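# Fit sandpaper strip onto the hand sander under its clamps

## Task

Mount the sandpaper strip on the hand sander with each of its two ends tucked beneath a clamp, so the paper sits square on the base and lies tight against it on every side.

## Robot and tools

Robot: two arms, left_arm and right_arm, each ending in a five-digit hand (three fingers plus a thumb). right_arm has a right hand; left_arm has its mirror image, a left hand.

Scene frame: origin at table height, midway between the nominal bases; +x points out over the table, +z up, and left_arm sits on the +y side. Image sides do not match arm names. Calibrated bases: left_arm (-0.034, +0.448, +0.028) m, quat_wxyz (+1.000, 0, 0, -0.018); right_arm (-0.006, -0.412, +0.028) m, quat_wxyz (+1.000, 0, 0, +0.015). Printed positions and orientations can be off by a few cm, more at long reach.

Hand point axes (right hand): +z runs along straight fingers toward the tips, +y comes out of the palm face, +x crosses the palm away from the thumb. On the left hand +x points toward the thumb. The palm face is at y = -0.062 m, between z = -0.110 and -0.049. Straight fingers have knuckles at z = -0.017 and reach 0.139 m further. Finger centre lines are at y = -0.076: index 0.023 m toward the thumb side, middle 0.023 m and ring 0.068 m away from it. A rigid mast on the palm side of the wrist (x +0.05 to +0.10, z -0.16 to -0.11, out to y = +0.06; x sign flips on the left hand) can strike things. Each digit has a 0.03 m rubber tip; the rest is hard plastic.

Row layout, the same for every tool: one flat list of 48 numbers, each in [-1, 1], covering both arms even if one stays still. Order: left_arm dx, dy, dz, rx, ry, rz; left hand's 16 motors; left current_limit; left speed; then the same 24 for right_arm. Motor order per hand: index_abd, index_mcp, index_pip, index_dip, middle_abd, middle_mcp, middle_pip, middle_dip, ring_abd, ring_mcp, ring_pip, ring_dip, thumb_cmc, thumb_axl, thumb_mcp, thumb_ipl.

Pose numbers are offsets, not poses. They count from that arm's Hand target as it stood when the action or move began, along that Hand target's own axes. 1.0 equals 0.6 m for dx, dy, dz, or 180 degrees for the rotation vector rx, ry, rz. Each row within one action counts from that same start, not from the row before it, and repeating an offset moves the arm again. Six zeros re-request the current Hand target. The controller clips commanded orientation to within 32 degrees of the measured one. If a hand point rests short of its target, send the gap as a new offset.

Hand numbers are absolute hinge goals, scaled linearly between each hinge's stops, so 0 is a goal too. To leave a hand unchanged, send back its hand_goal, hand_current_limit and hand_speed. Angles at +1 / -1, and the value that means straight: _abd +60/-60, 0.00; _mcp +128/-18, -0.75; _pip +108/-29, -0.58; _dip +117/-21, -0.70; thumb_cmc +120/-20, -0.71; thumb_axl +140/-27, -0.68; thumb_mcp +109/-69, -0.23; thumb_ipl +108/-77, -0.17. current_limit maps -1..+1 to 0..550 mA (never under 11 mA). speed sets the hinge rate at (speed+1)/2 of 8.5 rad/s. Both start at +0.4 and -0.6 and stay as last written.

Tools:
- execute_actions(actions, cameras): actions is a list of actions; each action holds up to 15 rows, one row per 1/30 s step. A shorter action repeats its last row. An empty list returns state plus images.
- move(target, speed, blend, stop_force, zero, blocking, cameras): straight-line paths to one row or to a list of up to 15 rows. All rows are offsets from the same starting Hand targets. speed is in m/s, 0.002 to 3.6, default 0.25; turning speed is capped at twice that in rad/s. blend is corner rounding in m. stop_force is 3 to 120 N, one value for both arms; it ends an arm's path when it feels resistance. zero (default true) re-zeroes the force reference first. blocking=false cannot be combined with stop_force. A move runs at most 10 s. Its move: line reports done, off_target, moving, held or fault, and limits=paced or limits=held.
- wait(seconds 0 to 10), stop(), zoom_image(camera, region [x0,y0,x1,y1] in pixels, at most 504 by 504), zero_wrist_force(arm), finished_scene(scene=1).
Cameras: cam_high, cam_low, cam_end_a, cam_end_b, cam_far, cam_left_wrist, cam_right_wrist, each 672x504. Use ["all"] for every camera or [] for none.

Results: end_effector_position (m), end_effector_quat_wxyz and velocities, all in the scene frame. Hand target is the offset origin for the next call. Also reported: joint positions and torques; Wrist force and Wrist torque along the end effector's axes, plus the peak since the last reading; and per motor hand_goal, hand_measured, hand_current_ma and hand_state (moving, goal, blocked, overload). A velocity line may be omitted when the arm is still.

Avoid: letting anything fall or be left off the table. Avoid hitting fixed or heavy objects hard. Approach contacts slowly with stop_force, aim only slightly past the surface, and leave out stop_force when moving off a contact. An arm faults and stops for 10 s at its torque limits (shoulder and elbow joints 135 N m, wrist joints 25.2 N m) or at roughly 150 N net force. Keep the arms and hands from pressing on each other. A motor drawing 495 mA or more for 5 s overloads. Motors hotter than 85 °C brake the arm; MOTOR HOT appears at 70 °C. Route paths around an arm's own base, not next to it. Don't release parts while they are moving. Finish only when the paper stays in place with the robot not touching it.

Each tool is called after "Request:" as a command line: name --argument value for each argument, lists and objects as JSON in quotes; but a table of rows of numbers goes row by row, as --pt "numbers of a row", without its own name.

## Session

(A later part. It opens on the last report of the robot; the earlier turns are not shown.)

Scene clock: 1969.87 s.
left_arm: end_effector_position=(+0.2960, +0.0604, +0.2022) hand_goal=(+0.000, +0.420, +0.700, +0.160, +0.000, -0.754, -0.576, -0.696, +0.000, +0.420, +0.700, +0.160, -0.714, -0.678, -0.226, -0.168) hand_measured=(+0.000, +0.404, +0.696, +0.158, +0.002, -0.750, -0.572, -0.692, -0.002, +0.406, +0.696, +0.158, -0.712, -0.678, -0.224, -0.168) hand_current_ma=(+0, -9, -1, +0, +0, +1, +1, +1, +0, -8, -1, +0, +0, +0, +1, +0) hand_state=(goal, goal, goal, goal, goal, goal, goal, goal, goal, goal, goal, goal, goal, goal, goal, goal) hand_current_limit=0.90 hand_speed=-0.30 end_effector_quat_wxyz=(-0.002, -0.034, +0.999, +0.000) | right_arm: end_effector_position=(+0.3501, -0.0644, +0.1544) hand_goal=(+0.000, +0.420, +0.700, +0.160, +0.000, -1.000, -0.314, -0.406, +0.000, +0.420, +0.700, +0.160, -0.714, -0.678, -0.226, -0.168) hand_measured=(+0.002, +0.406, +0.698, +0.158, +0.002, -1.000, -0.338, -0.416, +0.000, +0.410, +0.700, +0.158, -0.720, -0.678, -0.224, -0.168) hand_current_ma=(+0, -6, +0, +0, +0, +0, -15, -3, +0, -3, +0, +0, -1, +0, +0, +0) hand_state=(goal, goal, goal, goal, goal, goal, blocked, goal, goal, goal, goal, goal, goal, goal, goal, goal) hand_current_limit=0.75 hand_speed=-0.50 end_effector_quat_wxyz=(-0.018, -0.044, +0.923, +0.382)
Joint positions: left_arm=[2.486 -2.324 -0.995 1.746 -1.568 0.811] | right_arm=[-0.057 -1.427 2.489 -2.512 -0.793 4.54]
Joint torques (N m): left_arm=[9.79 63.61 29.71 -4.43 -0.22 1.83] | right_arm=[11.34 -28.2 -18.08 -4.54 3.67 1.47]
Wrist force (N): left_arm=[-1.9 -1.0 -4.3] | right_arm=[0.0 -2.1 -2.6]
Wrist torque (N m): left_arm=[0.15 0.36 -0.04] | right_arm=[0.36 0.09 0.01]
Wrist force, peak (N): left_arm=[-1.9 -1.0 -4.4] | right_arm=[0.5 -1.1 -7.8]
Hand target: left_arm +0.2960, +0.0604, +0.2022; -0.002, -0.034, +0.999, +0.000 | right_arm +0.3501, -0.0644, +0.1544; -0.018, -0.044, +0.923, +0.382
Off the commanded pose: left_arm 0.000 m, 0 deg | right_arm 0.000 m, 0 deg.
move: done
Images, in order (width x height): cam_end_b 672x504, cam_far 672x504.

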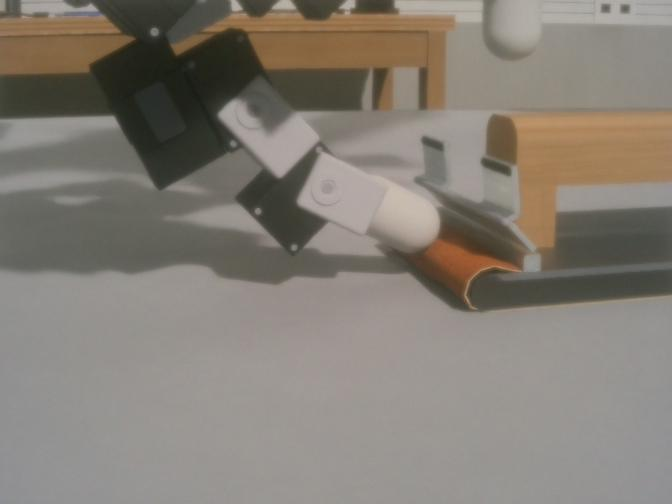

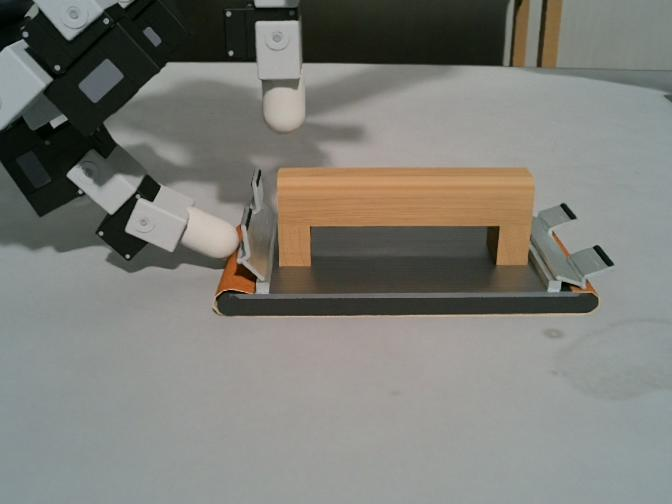

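Request:
move --pt "-0.00706 -0.03508 0 0 0 0 0 0.42 0.7 0.16 0 -0.754 -0.576 -0.696 0 0.42 0.7 0.16 -0.714 -0.678 -0.226 -0.168 0.9 -0.3 0 0 0 0 0 0 0 0.42 0.7 0.16 0 -1 -0.314 -0.406 0 0.42 0.7 0.16 -0.714 -0.678 -0.226 -0.168 0.75 -0.5" --pt "-0.00706 -0.03508 0.0503 0 0 0 0 0.42 0.7 0.16 0 -0.754 -0.576 -0.696 0 0.42 0.7 0.16 -0.714 -0.678 -0.226 -0.168 0.9 -0.3 0 0 0 0 0 0 0 0.42 0.7 0.16 0 -1 -0.314 -0.406 0 0.42 0.7 0.16 -0.714 -0.678 -0.226 -0.168 0.75 -0.5" --speed '[0.06, 0.04]' --cameras '["cam_end_b","cam_far","cam_left_wrist"]'

Request:
zoom_image --camera "cam_far" --region '[150, 130, 330, 330]'

Scene clock: 2001.27 s.
left_arm: end_effector_position=(+0.3015, +0.0397, +0.1722) hand_goal=(+0.000, +0.420, +0.700, +0.160, +0.000, -0.754, -0.576, -0.696, +0.000, +0.420, +0.700, +0.160, -0.714, -0.678, -0.226, -0.168) hand_measured=(+0.000, +0.404, +0.696, +0.158, +0.002, -0.750, -0.574, -0.692, -0.002, +0.406, +0.696, +0.158, -0.712, -0.678, -0.224, -0.168) hand_current_ma=(+0, -9, -1, +0, +0, +1, +0, +1, +0, -8, -1, +0, +0, +0, +1, +0) hand_state=(goal, goal, goal, goal, goal, goal, goal, goal, goal, goal, goal, goal, goal, goal, goal, goal) hand_current_limit=0.90 hand_speed=-0.30 end_effector_quat_wxyz=(-0.002, -0.034, +0.999, +0.000) | right_arm: end_effector_position=(+0.3501, -0.0644, +0.1544) hand_goal=(+0.000, +0.420, +0.700, +0.160, +0.000, -1.000, -0.314, -0.406, +0.000, +0.420, +0.700, +0.160, -0.714, -0.678, -0.226, -0.168) hand_measured=(+0.002, +0.406, +0.698, +0.158, +0.002, -1.000, -0.338, -0.416, +0.000, +0.410, +0.700, +0.158, -0.720, -0.678, -0.224, -0.168) hand_current_ma=(+0, -6, +0, +0, +0, +0, -15, -3, +0, -3, +0, +0, -1, +0, +0, +0) hand_state=(goal, goal, goal, goal, goal, goal, blocked, goal, goal, goal, goal, goal, goal, goal, goal, goal) hand_current_limit=0.75 hand_speed=-0.50 end_effector_quat_wxyz=(-0.018, -0.044, +0.923, +0.382)
Joint positions: left_arm=[2.465 -2.397 -0.942 1.766 -1.568 0.79] | right_arm=[-0.057 -1.427 2.489 -2.512 -0.793 4.54]
Joint torques (N m): left_arm=[-9.04 39.84 4.1 -0.97 -1.12 -1.28] | right_arm=[10.17 -28.24 -19 -4.39 3.7 1.51]
Wrist force (N): left_arm=[-1.6 -0.9 -3.9] | right_arm=[0.2 -1.8 -2.8]
Wrist torque (N m): left_arm=[0.12 0.35 -0.02] | right_arm=[0.38 0.07 0.04]
Wrist force, peak (N): left_arm=[-1.6 -0.7 -4.7] | right_arm=[0.1 -1.8 -3.2]
Hand target: left_arm +0.3015, +0.0397, +0.1720; -0.002, -0.034, +0.999, +0.000 | right_arm +0.3501, -0.0644, +0.1544; -0.018, -0.044, +0.923, +0.382
Off the commanded pose: left_arm 0.000 m, 0 deg | right_arm 0.000 m, 0 deg.
move: done
Images, in order (width x height): cam_end_b 672x504, cam_far 672x504, cam_left_wrist 672x504.

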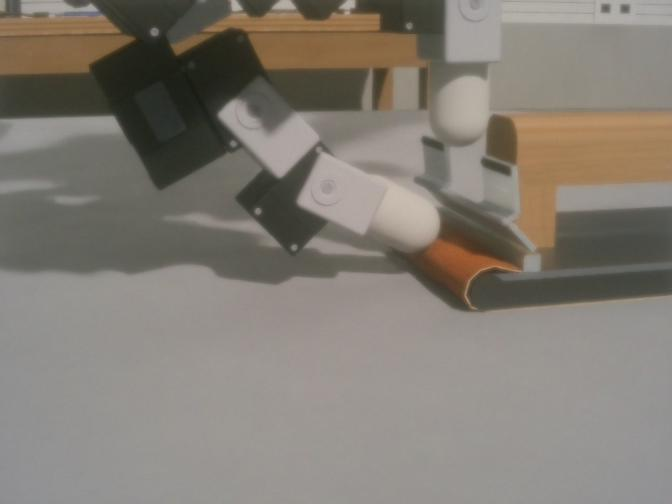

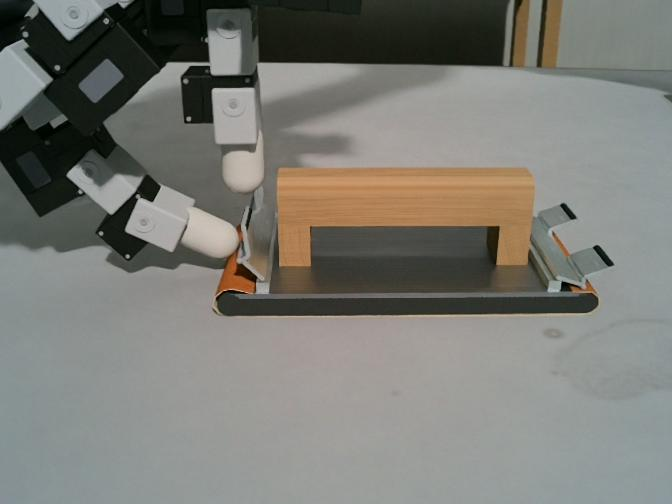

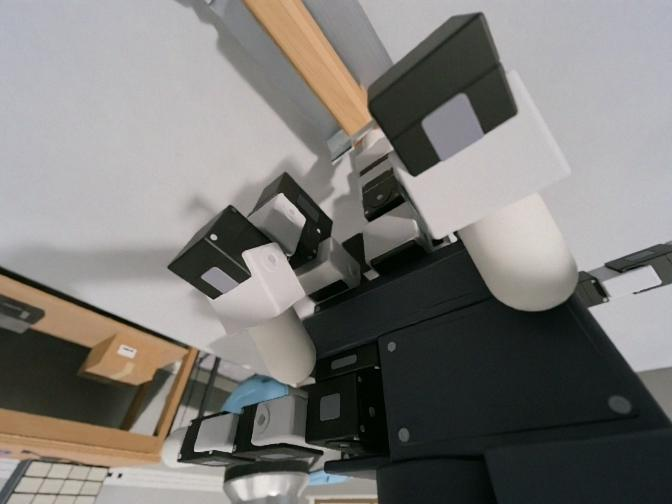

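Scaled by 2.520 from the camera's 672x504 image, which has a finer 960x720 frame.

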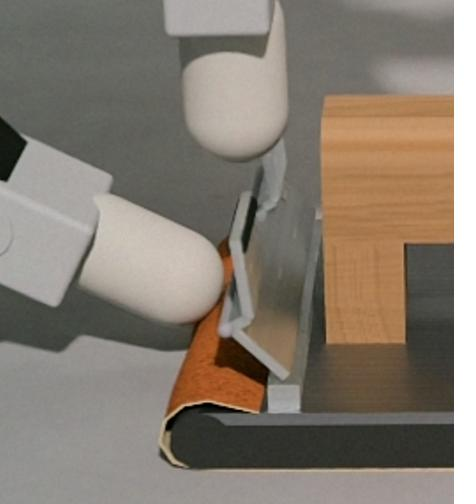

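Request:
move --target '[0,0,0.0367,0,0,0, 0,0.42,0.7,0.16, 0,-0.754,-0.576,-0.696, 0,0.42,0.7,0.16, -0.714,-0.678,-0.226,-0.168, 0.9,-0.3, 0,0,0,0,0,0, 0,0.42,0.7,0.16, 0,-1,-0.314,-0.406, 0,0.42,0.7,0.16, -0.714,-0.678,-0.226,-0.168, 0.75,-0.5]' --speed 0.012 --stop_force 8 --cameras '["cam_end_b","cam_far"]'

Request:
zoom_image --camera "cam_far" --region '[150, 130, 330, 330]'

Request:
zoom_image --camera "cam_end_b" --region '[340, 100, 560, 330]'

Scene clock: 2008.73 s.
left_arm: end_effector_position=(+0.3015, +0.0397, +0.1536) hand_goal=(+0.000, +0.420, +0.700, +0.160, +0.000, -0.754, -0.576, -0.696, +0.000, +0.420, +0.700, +0.160, -0.714, -0.678, -0.226, -0.168) hand_measured=(+0.000, +0.404, +0.696, +0.158, +0.002, -0.750, -0.574, -0.692, -0.002, +0.406, +0.696, +0.158, -0.712, -0.678, -0.224, -0.168) hand_current_ma=(+0, -9, -1, +0, +0, +1, +0, +1, +0, -8, -1, +0, +0, +0, +1, +0) hand_state=(goal, goal, goal, goal, goal, goal, goal, goal, goal, goal, goal, goal, goal, goal, goal, goal) hand_current_limit=0.90 hand_speed=-0.30 end_effector_quat_wxyz=(-0.002, -0.034, +0.999, +0.000) | right_arm: end_effector_position=(+0.3501, -0.0644, +0.1544) hand_goal=(+0.000, +0.420, +0.700, +0.160, +0.000, -1.000, -0.314, -0.406, +0.000, +0.420, +0.700, +0.160, -0.714, -0.678, -0.226, -0.168) hand_measured=(+0.002, +0.406, +0.698, +0.158, +0.002, -1.000, -0.326, -0.412, +0.000, +0.410, +0.700, +0.158, -0.720, -0.678, -0.224, -0.168) hand_current_ma=(+0, -6, +0, +0, +0, +0, -5, -1, +0, -3, +0, +0, -1, +0, +0, +0) hand_state=(goal, goal, goal, goal, goal, goal, goal, goal, goal, goal, goal, goal, goal, goal, goal, goal) hand_current_limit=0.75 hand_speed=-0.50 end_effector_quat_wxyz=(-0.018, -0.044, +0.923, +0.382)
Joint positions: left_arm=[2.465 -2.409 -0.97 1.805 -1.568 0.79] | right_arm=[-0.057 -1.427 2.489 -2.512 -0.793 4.54]
Joint torques (N m): left_arm=[-6.86 60.6 26.95 -3.2 1.28 -1.29] | right_arm=[4.93 -28.52 -18.12 -4.11 0.03 1.53]
Wrist force (N): left_arm=[-1.5 -1.0 -14.3] | right_arm=[0.0 -0.1 -1.0]
Wrist torque (N m): left_arm=[0.89 0.11 -0.03] | right_arm=[0.07 0.04 0.06]
Wrist force, peak (N): left_arm=[-1.9 -1.5 -19.6] | right_arm=[0.0 -1.9 -3.2]
Hand target: left_arm +0.3015, +0.0397, +0.1536; -0.002, -0.034, +0.999, +0.000 (not the last commanded pose) | right_arm +0.3501, -0.0644, +0.1544; -0.018, -0.044, +0.923, +0.382
Off the commanded pose: left_arm 0.004 m, 0 deg | right_arm 0.000 m, 0 deg.
move: contact (left_arm)
Images, in order (width x height): cam_end_b 672x504, cam_far 672x504.

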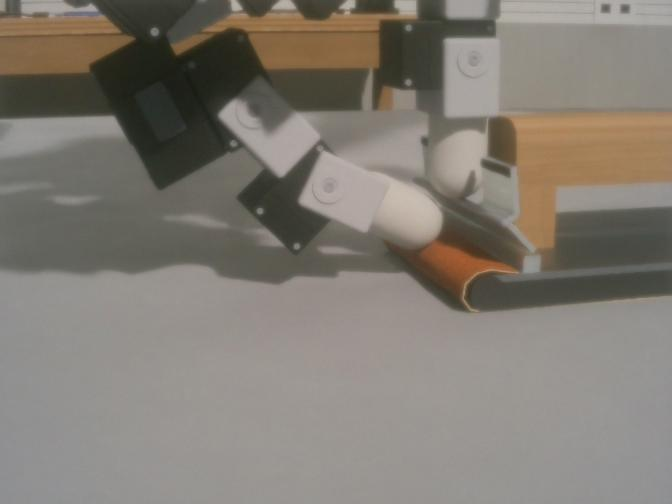

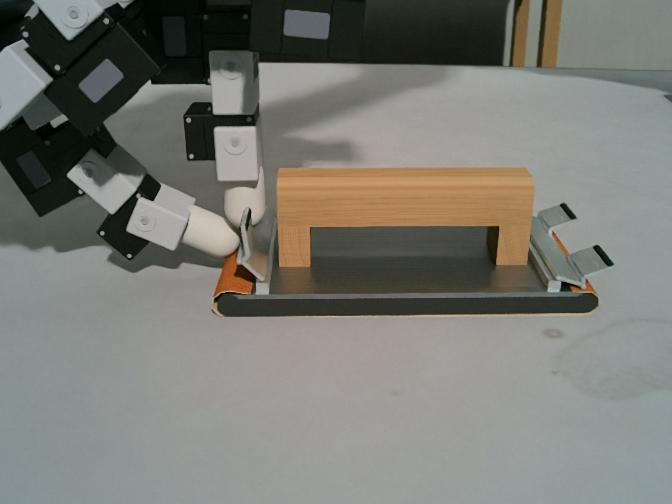

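Scaled by 2.520 from the camera's 672x504 image, which has a finer 960x720 frame.

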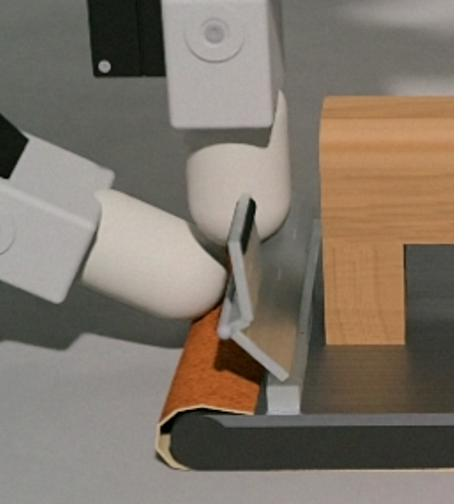

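Scaled by 2.191 from the camera's 672x504 image, which has a finer 960x720 frame.

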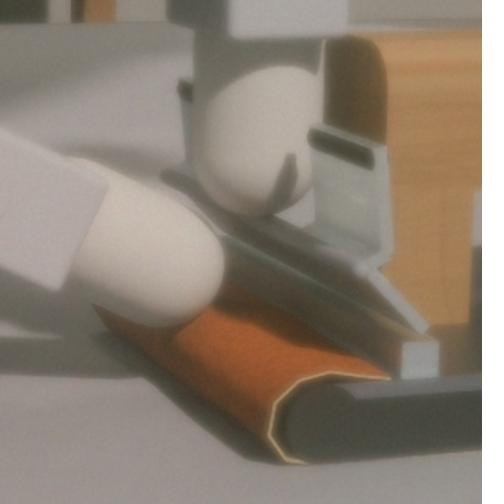

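Request:
move --target '[0,0,0.0085,0,0,0, 0,0.42,0.7,0.16, 0,-0.754,-0.576,-0.696, 0,0.42,0.7,0.16, -0.714,-0.678,-0.226,-0.168, 0.9,-0.3, 0,0,0,0,0,0, 0,0.42,0.7,0.16, 0,-1,-0.314,-0.406, 0,0.42,0.7,0.16, -0.714,-0.678,-0.226,-0.168, 0.75,-0.5]' --speed 0.008 --stop_force 12 --cameras '["cam_end_b","cam_far"]'

Request:
zoom_image --camera "cam_far" --region '[150, 130, 330, 330]'

Scene clock: 2014.60 s.
left_arm: end_effector_position=(+0.3015, +0.0397, +0.1485) hand_goal=(+0.000, +0.420, +0.700, +0.160, +0.000, -0.754, -0.576, -0.696, +0.000, +0.420, +0.700, +0.160, -0.714, -0.678, -0.226, -0.168) hand_measured=(+0.000, +0.404, +0.696, +0.158, +0.002, -0.756, -0.578, -0.696, -0.002, +0.406, +0.696, +0.158, -0.712, -0.678, -0.224, -0.168) hand_current_ma=(+0, -9, -1, +0, +0, +0, +0, +0, +0, -8, -1, +0, +0, +0, +1, +0) hand_state=(goal, goal, goal, goal, goal, goal, goal, goal, goal, goal, goal, goal, goal, goal, goal, goal) hand_current_limit=0.90 hand_speed=-0.30 end_effector_quat_wxyz=(-0.002, -0.034, +0.999, +0.000) | right_arm: end_effector_position=(+0.3501, -0.0644, +0.1544) hand_goal=(+0.000, +0.420, +0.700, +0.160, +0.000, -1.000, -0.314, -0.406, +0.000, +0.420, +0.700, +0.160, -0.714, -0.678, -0.226, -0.168) hand_measured=(+0.002, +0.406, +0.698, +0.158, +0.002, -1.000, -0.334, -0.418, +0.000, +0.410, +0.700, +0.158, -0.720, -0.678, -0.224, -0.168) hand_current_ma=(+0, -6, +0, +0, +0, +0, -11, -4, +0, -3, +0, +0, -1, +0, +0, +0) hand_state=(goal, goal, goal, goal, goal, goal, blocked, goal, goal, goal, goal, goal, goal, goal, goal, goal) hand_current_limit=0.75 hand_speed=-0.50 end_effector_quat_wxyz=(-0.018, -0.044, +0.923, +0.382)
Joint positions: left_arm=[2.465 -2.412 -0.977 1.816 -1.568 0.79] | right_arm=[-0.057 -1.427 2.489 -2.512 -0.793 4.54]
Joint torques (N m): left_arm=[-7.92 40.92 2.83 -0.9 1.54 -0.99] | right_arm=[-7.6 -20.78 -13.86 -2.26 3.12 1.15]
Wrist force (N): left_arm=[-2.0 -0.9 -5.6] | right_arm=[0.1 -1.7 1.3]
Wrist torque (N m): left_arm=[0.29 0.29 -0.07] | right_arm=[-0.02 0.04 0.04]
Wrist force, peak (N): left_arm=[-1.4 -1.5 -18.6] | right_arm=[0.4 -1.8 1.4]
Hand target: left_arm +0.3015, +0.0397, +0.1485; -0.002, -0.034, +0.999, +0.000 | right_arm +0.3501, -0.0644, +0.1544; -0.018, -0.044, +0.923, +0.382
Off the commanded pose: left_arm 0.000 m, 0 deg | right_arm 0.000 m, 0 deg.
move: done
Images, in order (width x height): cam_end_b 672x504, cam_far 672x504.

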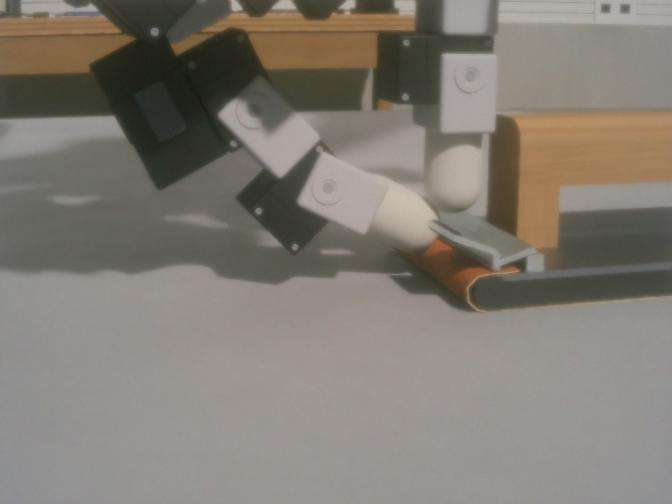

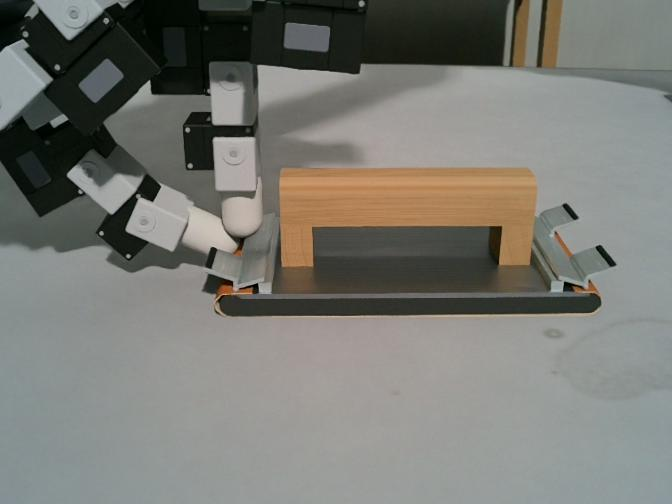

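Scaled by 2.520 from the camera's 672x504 image, which has a finer 960x720 frame.

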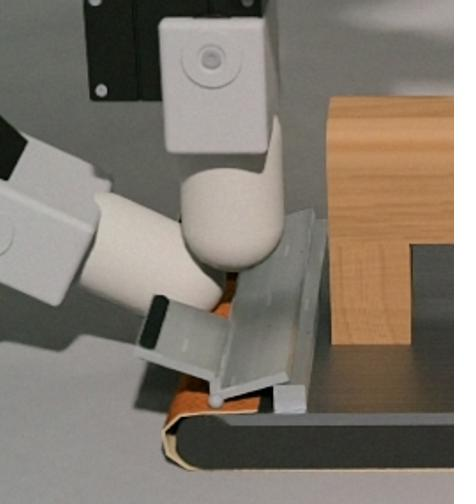

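Request:
move --target '[0,0,-0.09,0,0,0, 0,0.42,0.7,0.16, 0,-0.754,-0.576,-0.696, 0,0.42,0.7,0.16, -0.714,-0.678,-0.226,-0.168, 0.9,-0.3, 0.00958,-0.0645,-0.07628,0,0,0, 0,0.42,0.7,0.16, 0,-1,-0.314,-0.406, 0,0.42,0.7,0.16, -0.714,-0.678,-0.226,-0.168, 0.75,-0.5]' --speed 0.05 --cameras '["cam_end_b","cam_far","cam_end_a"]'

Request:
zoom_image --camera "cam_far" --region '[190, 200, 310, 330]'

Request:
zoom_image --camera "cam_end_b" --region '[350, 170, 560, 330]'

Request:
zoom_image --camera "cam_end_a" --region '[420, 150, 600, 290]'

Scene clock: 2023.70 s.
left_arm: end_effector_position=(+0.3016, +0.0397, +0.2025) hand_goal=(+0.000, +0.420, +0.700, +0.160, +0.000, -0.754, -0.576, -0.696, +0.000, +0.420, +0.700, +0.160, -0.714, -0.678, -0.226, -0.168) hand_measured=(+0.000, +0.404, +0.696, +0.158, +0.002, -0.756, -0.578, -0.696, -0.002, +0.406, +0.696, +0.158, -0.712, -0.678, -0.224, -0.168) hand_current_ma=(+0, -9, -1, +0, +0, +0, +0, +0, +0, -8, -1, +0, +0, +0, +1, +0) hand_state=(goal, goal, goal, goal, goal, goal, goal, goal, goal, goal, goal, goal, goal, goal, goal, goal) hand_current_limit=0.90 hand_speed=-0.30 end_effector_quat_wxyz=(-0.002, -0.034, +0.999, +0.000) | right_arm: end_effector_position=(+0.3501, -0.1243, +0.1593) hand_goal=(+0.000, +0.420, +0.700, +0.160, +0.000, -1.000, -0.314, -0.406, +0.000, +0.420, +0.700, +0.160, -0.714, -0.678, -0.226, -0.168) hand_measured=(+0.002, +0.406, +0.698, +0.158, +0.002, -1.000, -0.320, -0.410, +0.000, +0.410, +0.700, +0.158, -0.720, -0.678, -0.224, -0.168) hand_current_ma=(+0, -6, +0, +0, +0, +0, -1, +0, +0, -3, +0, +0, -1, +0, +0, +0) hand_state=(goal, goal, goal, goal, goal, goal, goal, goal, goal, goal, goal, goal, goal, goal, goal, goal) hand_current_limit=0.75 hand_speed=-0.50 end_effector_quat_wxyz=(-0.018, -0.044, +0.923, +0.382)
Joint positions: left_arm=[2.465 -2.382 -0.89 1.7 -1.568 0.79] | right_arm=[-0.231 -1.524 2.503 -2.267 -0.828 4.305]
Joint torques (N m): left_arm=[9.66 66.78 30.15 -3.92 1.35 1.43] | right_arm=[-11.21 -24.47 -19.69 -0.95 -0.47 -2.05]
Wrist force (N): left_arm=[-1.7 -0.9 -4.0] | right_arm=[0.0 -0.2 0.0]
Wrist torque (N m): left_arm=[0.13 0.35 -0.06] | right_arm=[-0.07 0.01 0.21]
Wrist force, peak (N): left_arm=[-2.0 -0.9 -6.8] | right_arm=[0.2 -1.9 1.8]
Hand target: left_arm +0.3016, +0.0397, +0.2025; -0.002, -0.034, +0.999, +0.000 | right_arm +0.3501, -0.1244, +0.1594; -0.018, -0.044, +0.923, +0.382
Off the commanded pose: left_arm 0.000 m, 0 deg | right_arm 0.000 m, 0 deg.
move: done
Images, in order (width x height): cam_end_a 672x504, cam_end_b 672x504, cam_far 672x504.

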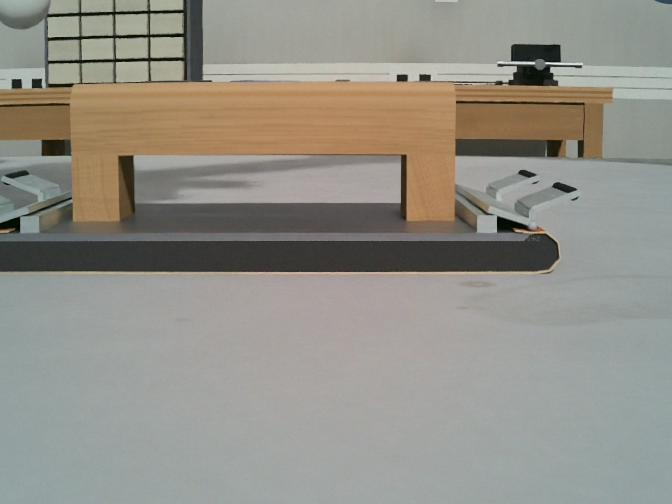

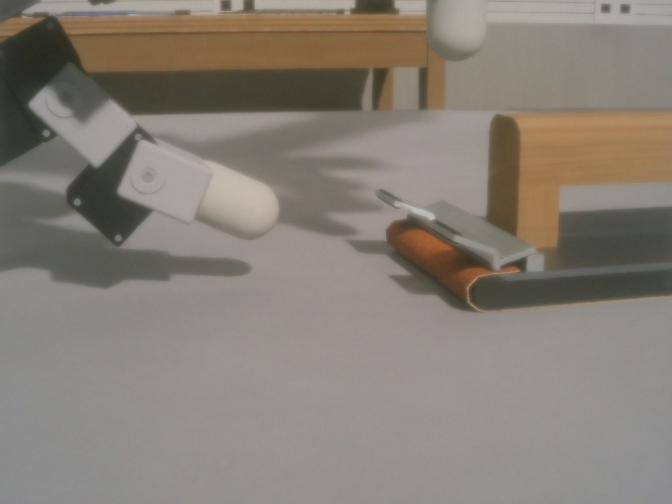

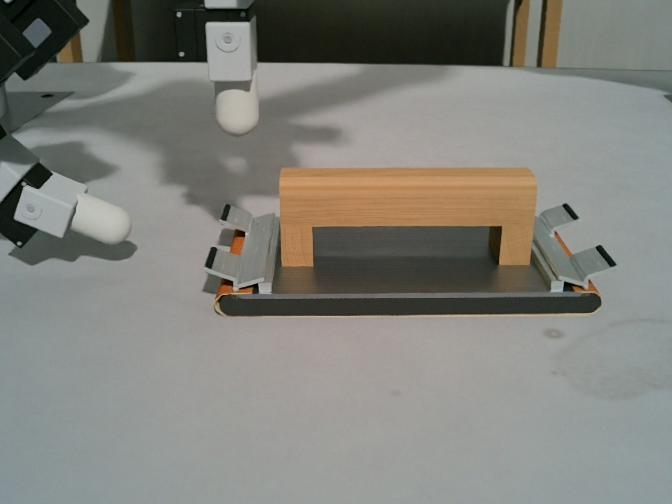

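Scaled by 3.877 from the camera's 672x504 image, which has a finer 960x720 frame.

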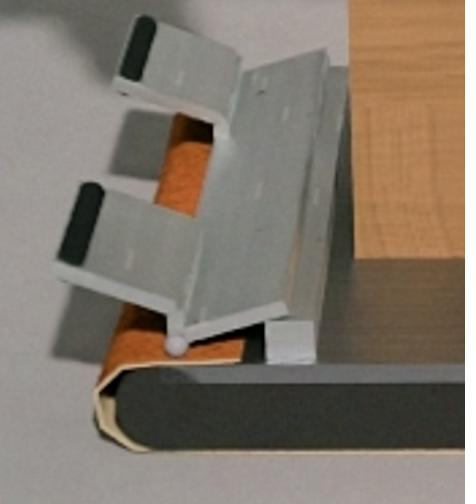

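Scaled by 2.400 from the camera's 672x504 image, which has a finer 960x720 frame.

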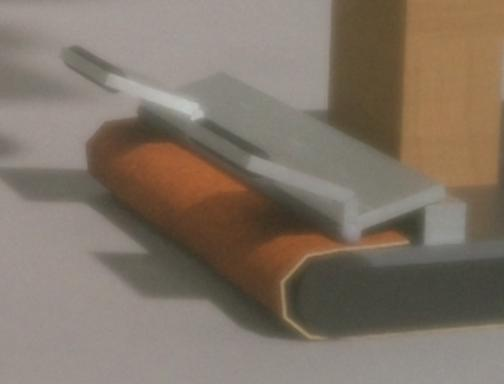

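Scaled by 2.800 from the camera's 672x504 image, which has a finer 960x720 frame.

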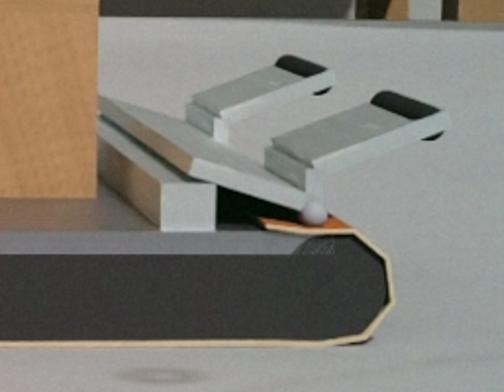

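Request:
execute_actions --actions '[]' --cameras '["all"]'

Request:
zoom_image --camera "cam_high" --region '[300, 160, 400, 220]'

Request:
zoom_image --camera "cam_far" --region '[510, 190, 630, 330]'

Request:
zoom_image --camera "cam_low" --region '[220, 250, 320, 310]'

Scene clock: 2059.77 s.
left_arm: end_effector_position=(+0.3016, +0.0397, +0.2025) hand_goal=(+0.000, +0.420, +0.700, +0.160, +0.000, -0.754, -0.576, -0.696, +0.000, +0.420, +0.700, +0.160, -0.714, -0.678, -0.226, -0.168) hand_measured=(+0.000, +0.404, +0.696, +0.158, +0.002, -0.756, -0.578, -0.696, -0.002, +0.406, +0.696, +0.158, -0.712, -0.678, -0.224, -0.168) hand_current_ma=(+0, -9, -1, +0, +0, +0, +0, +0, +0, -8, -1, +0, +0, +0, +1, +0) hand_state=(goal, goal, goal, goal, goal, goal, goal, goal, goal, goal, goal, goal, goal, goal, goal, goal) hand_current_limit=0.90 hand_speed=-0.30 end_effector_quat_wxyz=(-0.002, -0.034, +0.999, +0.000) | right_arm: end_effector_position=(+0.3501, -0.1244, +0.1594) hand_goal=(+0.000, +0.420, +0.700, +0.160, +0.000, -1.000, -0.314, -0.406, +0.000, +0.420, +0.700, +0.160, -0.714, -0.678, -0.226, -0.168) hand_measured=(+0.002, +0.406, +0.698, +0.158, +0.002, -1.000, -0.320, -0.410, +0.000, +0.410, +0.700, +0.158, -0.720, -0.678, -0.224, -0.168) hand_current_ma=(+0, -6, +0, +0, +0, +0, -1, +0, +0, -3, +0, +0, -1, +0, +0, +0) hand_state=(goal, goal, goal, goal, goal, goal, goal, goal, goal, goal, goal, goal, goal, goal, goal, goal) hand_current_limit=0.75 hand_speed=-0.50 end_effector_quat_wxyz=(-0.018, -0.044, +0.923, +0.382)
Joint positions: left_arm=[2.465 -2.382 -0.89 1.7 -1.568 0.79] | right_arm=[-0.231 -1.524 2.503 -2.266 -0.828 4.304]
Joint velocities: within noise
Joint torques (N m): left_arm=[9.3 66.67 30.39 -3.88 -1.1 -1.04] | right_arm=[-8.9 -25.78 -19.24 -0.98 -0.5 -1.75]
Motor temperatures (°C): left_arm=[30 30 29 35 35 39] | right_arm=[27 32 30 37 33 37]
Wrist force (N): left_arm=[-1.6 -0.9 -3.9] | right_arm=[-0.2 0.1 0.2]
Wrist torque (N m): left_arm=[0.13 0.33 -0.03] | right_arm=[-0.05 0.04 0.20]
Wrist force, peak (N): left_arm=[-1.8 -0.9 -4.4] | right_arm=[-0.4 -0.3 -0.4]
Hand target: left_arm +0.3016, +0.0397, +0.2025; -0.002, -0.034, +0.999, +0.000 | right_arm +0.3501, -0.1244, +0.1594; -0.018, -0.044, +0.923, +0.382
Off the commanded pose: left_arm 0.000 m, 0 deg | right_arm 0.000 m, 0 deg.

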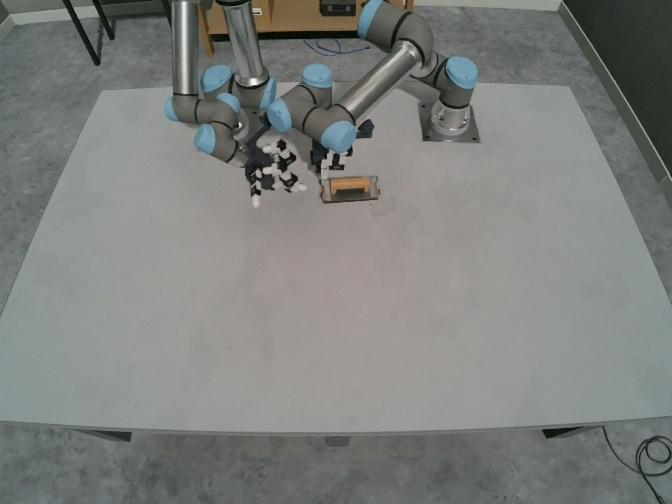

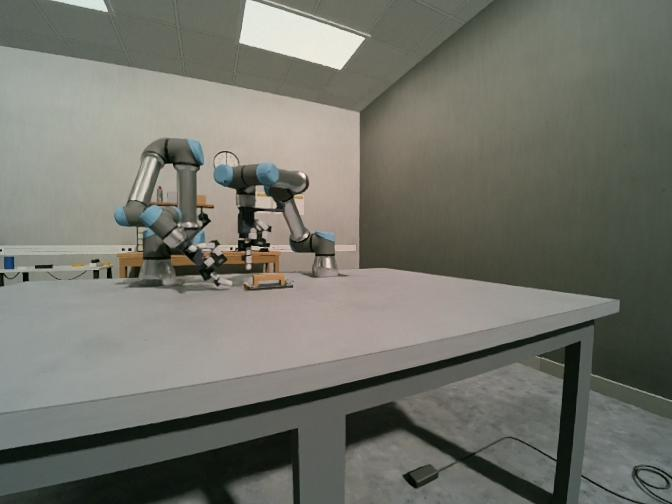

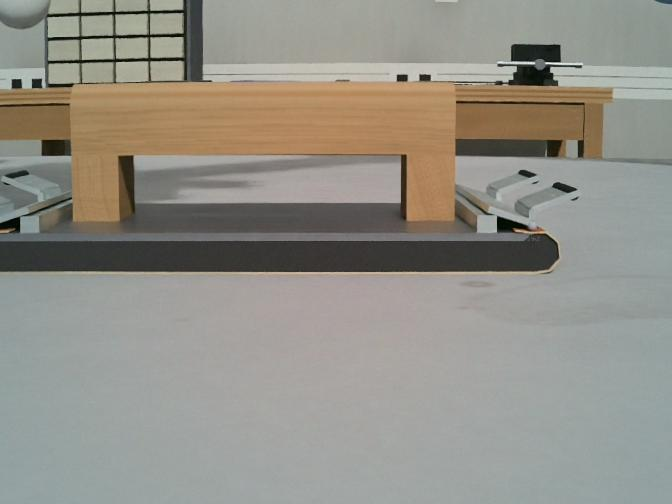

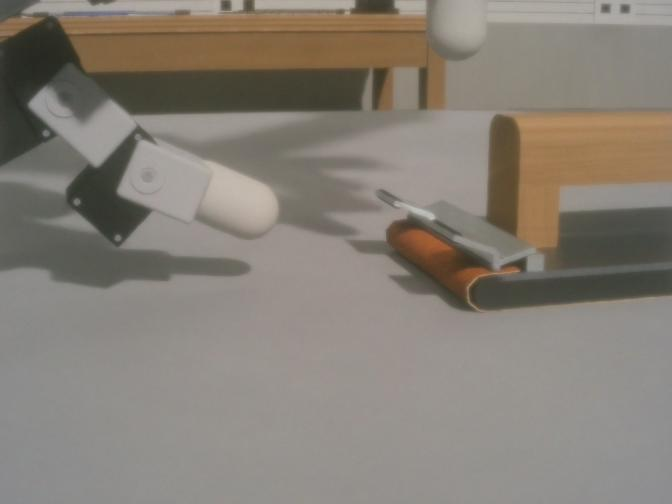

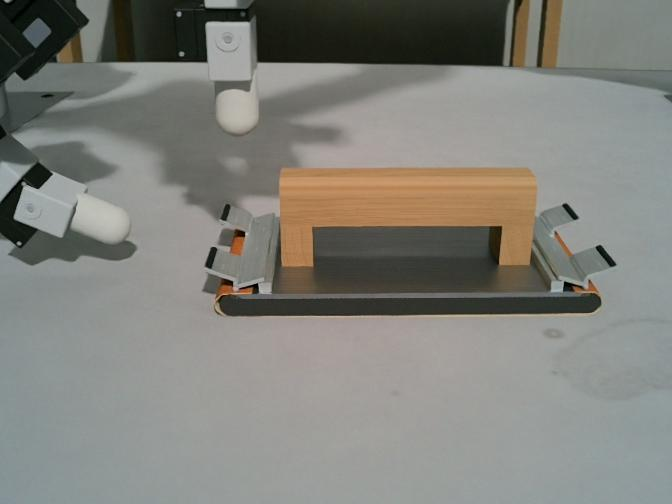

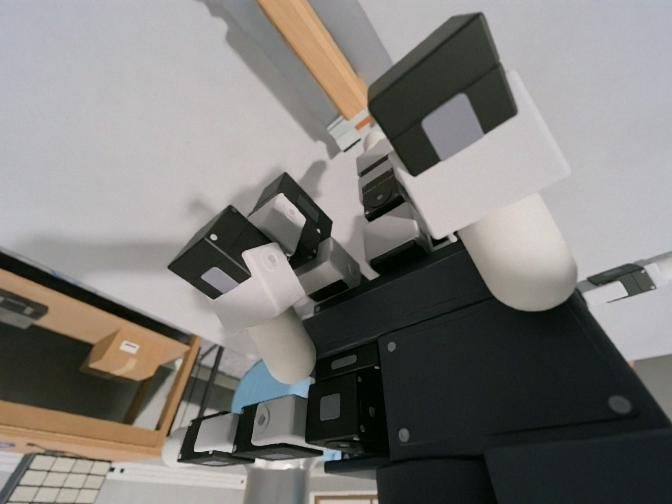

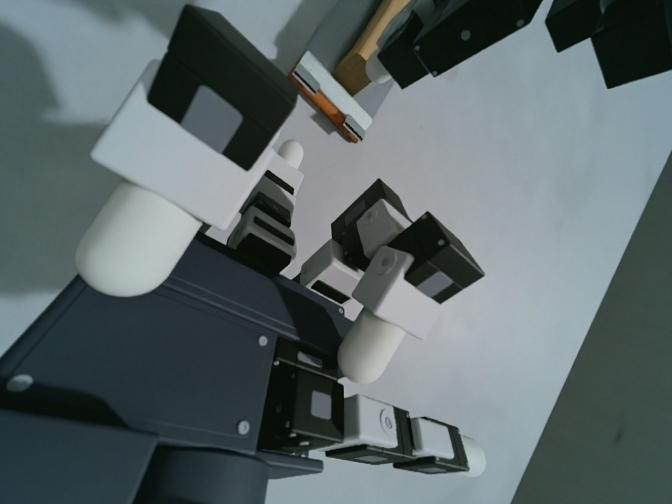

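Scaled by 5.040 from the camera's 672x504 image, which has a finer 960x720 frame.

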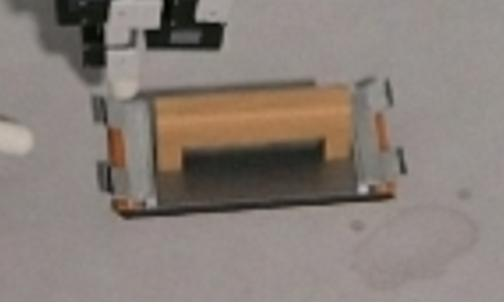

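Scaled by 3.600 from the camera's 672x504 image, which has a finer 960x720 frame.

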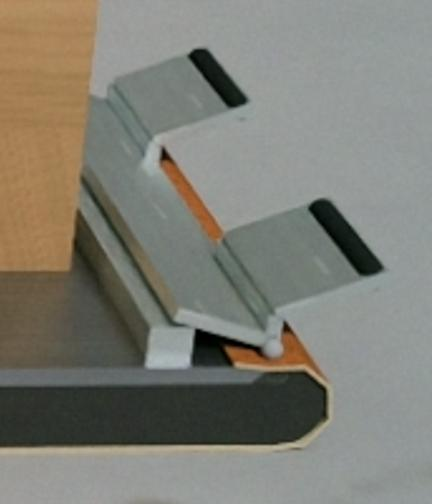

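Scaled by 5.040 from the camera's 672x504 image, which has a finer 960x720 frame.

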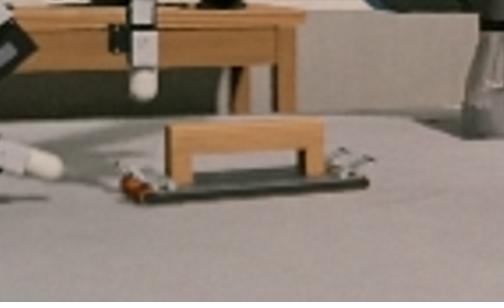

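Request:
move --pt "-0.01367 0.23296 -0.055 0 0 0 0 -0.754 -0.576 -0.696 0 -0.754 -0.576 -0.696 0 0.42 0.7 0.16 -0.714 -0.678 -0.226 -0.168 0.75 -0.5 0 0 0 0 0 0 0 0.42 0.7 0.16 0 -1 -0.314 -0.406 0 0.42 0.7 0.16 -0.714 -0.678 -0.226 -0.168 0.75 -0.5" --pt "-0.01703 0.43323 0.0833 0.2222 -0.0019 -0.0053 0 -0.754 -0.576 -0.696 0 -0.754 -0.576 -0.696 0 0.42 0.7 0.16 -0.714 -0.678 -0.226 -0.168 0.75 -0.5 0 0 0 0 0 0 0 0.42 0.7 0.16 0 -1 -0.314 -0.406 0 0.42 0.7 0.16 -0.714 -0.678 -0.226 -0.168 0.75 -0.5" --pt "-0.01703 0.43323 0.2093 0.2222 -0.0019 -0.0053 0 -0.754 -0.576 -0.696 0 -0.754 -0.576 -0.696 0 0.42 0.7 0.16 -0.714 -0.678 -0.226 -0.168 0.75 -0.5 0 0 0 0 0 0 0 0.42 0.7 0.16 0 -1 -0.314 -0.406 0 0.42 0.7 0.16 -0.714 -0.678 -0.226 -0.168 0.75 -0.5" --speed '[0.2, 0.2, 0.1]' --blend '[0.03, 0.02, 0]' --cameras '["cam_end_a","cam_far","cam_left_wrist"]'

Scene clock: 2088.63 s.
left_arm: end_effector_position=(+0.2936, +0.2996, +0.0768) hand_goal=(+0.000, -0.754, -0.576, -0.696, +0.000, -0.754, -0.576, -0.696, +0.000, +0.420, +0.700, +0.160, -0.714, -0.678, -0.226, -0.168) hand_measured=(+0.000, -0.748, -0.572, -0.694, +0.002, -0.750, -0.576, -0.696, -0.002, +0.406, +0.696, +0.158, -0.710, -0.678, -0.224, -0.168) hand_current_ma=(+0, +2, +1, +0, +0, +1, +0, +0, +0, -8, -1, +0, +1, +0, +1, +0) hand_state=(goal, goal, goal, goal, goal, goal, goal, goal, goal, goal, goal, goal, goal, goal, goal, goal) hand_current_limit=0.75 hand_speed=-0.50 end_effector_quat_wxyz=(+0.013, -0.041, +0.939, -0.342) | right_arm: end_effector_position=(+0.3501, -0.1244, +0.1594) hand_goal=(+0.000, +0.420, +0.700, +0.160, +0.000, -1.000, -0.314, -0.406, +0.000, +0.420, +0.700, +0.160, -0.714, -0.678, -0.226, -0.168) hand_measured=(+0.002, +0.406, +0.698, +0.158, +0.002, -1.000, -0.320, -0.410, +0.000, +0.410, +0.700, +0.158, -0.720, -0.678, -0.224, -0.168) hand_current_ma=(+0, -6, +0, +0, +0, +0, -1, +0, +0, -3, +0, +0, -1, +0, +0, +0) hand_state=(goal, goal, goal, goal, goal, goal, goal, goal, goal, goal, goal, goal, goal, goal, goal, goal) hand_current_limit=0.75 hand_speed=-0.50 end_effector_quat_wxyz=(-0.018, -0.044, +0.923, +0.382)
Joint positions: left_arm=[3.384 -1.95 -2.018 2.293 -0.879 1.728] | right_arm=[-0.231 -1.524 2.503 -2.266 -0.828 4.304]
Joint torques (N m): left_arm=[-7.62 15.85 -0.54 -1.17 2.74 -1.3] | right_arm=[-10.05 -25.18 -19.72 -0.88 -0.5 -1.95]
Wrist force (N): left_arm=[-1.7 -2.2 -4.5] | right_arm=[0.0 0.4 -0.2]
Wrist torque (N m): left_arm=[0.09 0.28 -0.17] | right_arm=[0.01 0.02 0.23]
Wrist force, peak (N): left_arm=[-1.8 -1.8 -5.0] | right_arm=[-0.4 -0.7 -0.3]
Hand target: left_arm +0.2936, +0.2996, +0.0767; +0.013, -0.041, +0.939, -0.342 | right_arm +0.3501, -0.1244, +0.1594; -0.018, -0.044, +0.923, +0.382
Off the commanded pose: left_arm 0.000 m, 0 deg | right_arm 0.000 m, 0 deg.
move: done
Images, in order (width x height): cam_end_a 672x504, cam_far 672x504, cam_left_wrist 672x504.

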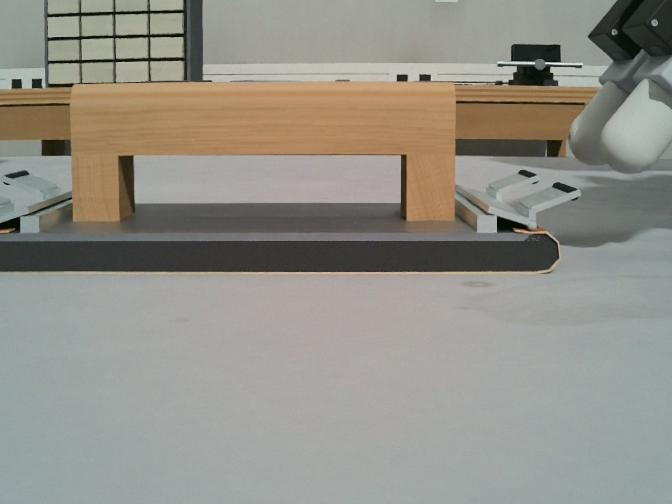

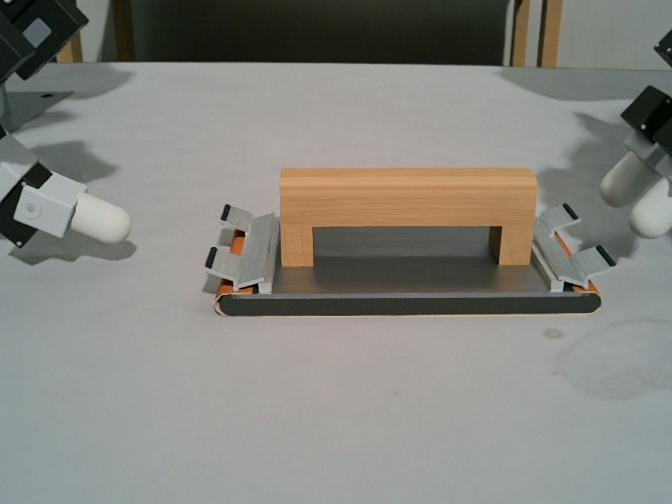

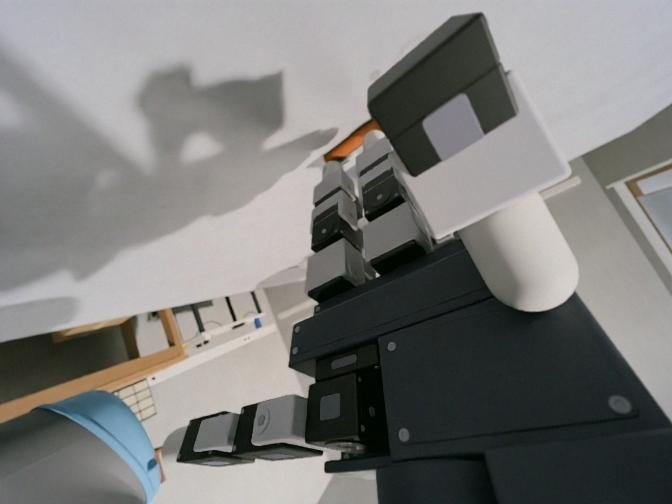

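Request:
move --pt "0 0.0097 0.05063 0 0 0 0 -0.754 -0.576 -0.696 0 -0.754 -0.576 -0.696 0 0.42 0.7 0.16 -0.714 -0.678 -0.226 -0.168 0.75 -0.5 0 0 0 0 0 0 0 0.42 0.7 0.16 0 -1 -0.314 -0.406 0 0.42 0.7 0.16 -0.714 -0.678 -0.226 -0.168 0.75 -0.5" --pt "0 -0.00955 0.06672 0 0 0 0 -0.754 -0.576 -0.696 0 -0.754 -0.576 -0.696 0 0.42 0.7 0.16 -0.714 -0.678 -0.226 -0.168 0.75 -0.5 0 0 0 0 0 0 0 0.42 0.7 0.16 0 -1 -0.314 -0.406 0 0.42 0.7 0.16 -0.714 -0.678 -0.226 -0.168 0.75 -0.5" --speed '[0.04, 0.012]' --stop_force 4 --cameras '["cam_end_a","cam_far","cam_left_wrist"]'

Scene clock: 2100.30 s.
left_arm: end_effector_position=(+0.2954, +0.2779, +0.0497) hand_goal=(+0.000, -0.754, -0.576, -0.696, +0.000, -0.754, -0.576, -0.696, +0.000, +0.420, +0.700, +0.160, -0.714, -0.678, -0.226, -0.168) hand_measured=(-0.002, -0.738, -0.572, -0.694, +0.000, -0.742, -0.574, -0.696, -0.002, +0.406, +0.696, +0.158, -0.710, -0.678, -0.224, -0.168) hand_current_ma=(+0, +10, +1, +0, +0, +5, +0, +0, +0, -8, -1, +0, +1, +0, +1, +0) hand_state=(goal, goal, goal, goal, goal, goal, goal, goal, goal, goal, goal, goal, goal, goal, goal, goal) hand_current_limit=0.75 hand_speed=-0.50 end_effector_quat_wxyz=(+0.013, -0.041, +0.939, -0.342) | right_arm: end_effector_position=(+0.3501, -0.1244, +0.1594) hand_goal=(+0.000, +0.420, +0.700, +0.160, +0.000, -1.000, -0.314, -0.406, +0.000, +0.420, +0.700, +0.160, -0.714, -0.678, -0.226, -0.168) hand_measured=(+0.002, +0.406, +0.698, +0.158, +0.002, -1.000, -0.320, -0.410, +0.000, +0.410, +0.700, +0.158, -0.720, -0.678, -0.224, -0.168) hand_current_ma=(+0, -6, +0, +0, +0, +0, -1, +0, +0, -3, +0, +0, -1, +0, +0, +0) hand_state=(goal, goal, goal, goal, goal, goal, goal, goal, goal, goal, goal, goal, goal, goal, goal, goal) hand_current_limit=0.75 hand_speed=-0.50 end_effector_quat_wxyz=(-0.018, -0.044, +0.923, +0.382)
Joint positions: left_arm=[3.318 -2.005 -2.012 2.396 -0.873 1.642] | right_arm=[-0.231 -1.524 2.503 -2.266 -0.828 4.304]
Joint torques (N m): left_arm=[9.48 26.91 -2.87 -3.75 -0.21 1.63] | right_arm=[-9.39 -26.36 -19.8 -0.9 -0.3 -1.74]
Wrist force (N): left_arm=[-1.9 -1.9 -7.4] | right_arm=[-0.3 0.0 -0.1]
Wrist torque (N m): left_arm=[0.38 0.19 -0.25] | right_arm=[-0.04 0.06 0.19]
Wrist force, peak (N): left_arm=[-1.9 -2.1 -11.4] | right_arm=[-0.5 -0.3 -0.3]
Hand target: left_arm +0.2954, +0.2779, +0.0497; +0.013, -0.041, +0.939, -0.342 (not the last commanded pose) | right_arm +0.3501, -0.1244, +0.1594; -0.018, -0.044, +0.923, +0.382
Off the commanded pose: left_arm 0.008 m, 0 deg | right_arm 0.000 m, 0 deg.
move: contact (left_arm); path passed 1 of 2 targets
Images, in order (width x height): cam_end_a 672x504, cam_far 672x504, cam_left_wrist 672x504.

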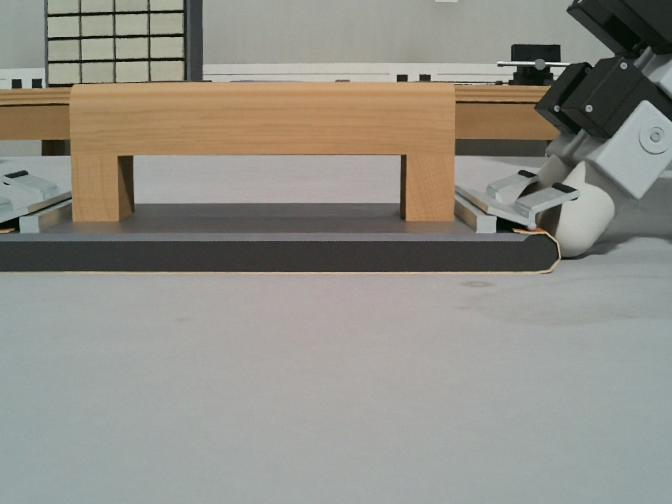

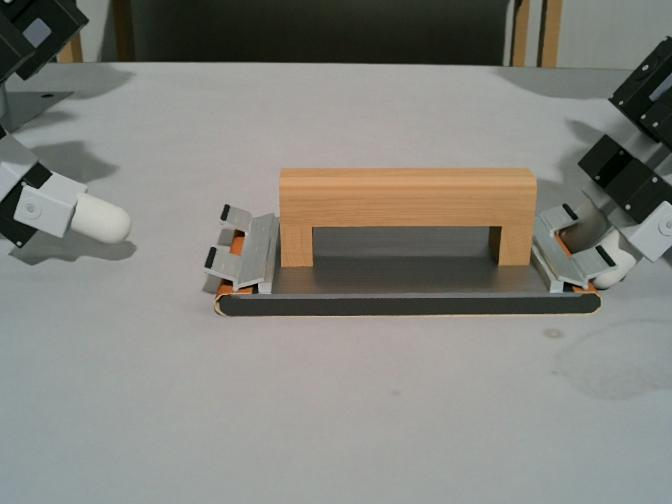

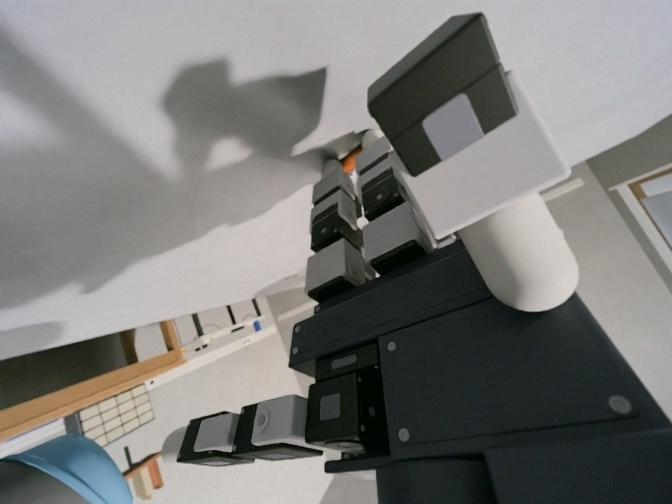

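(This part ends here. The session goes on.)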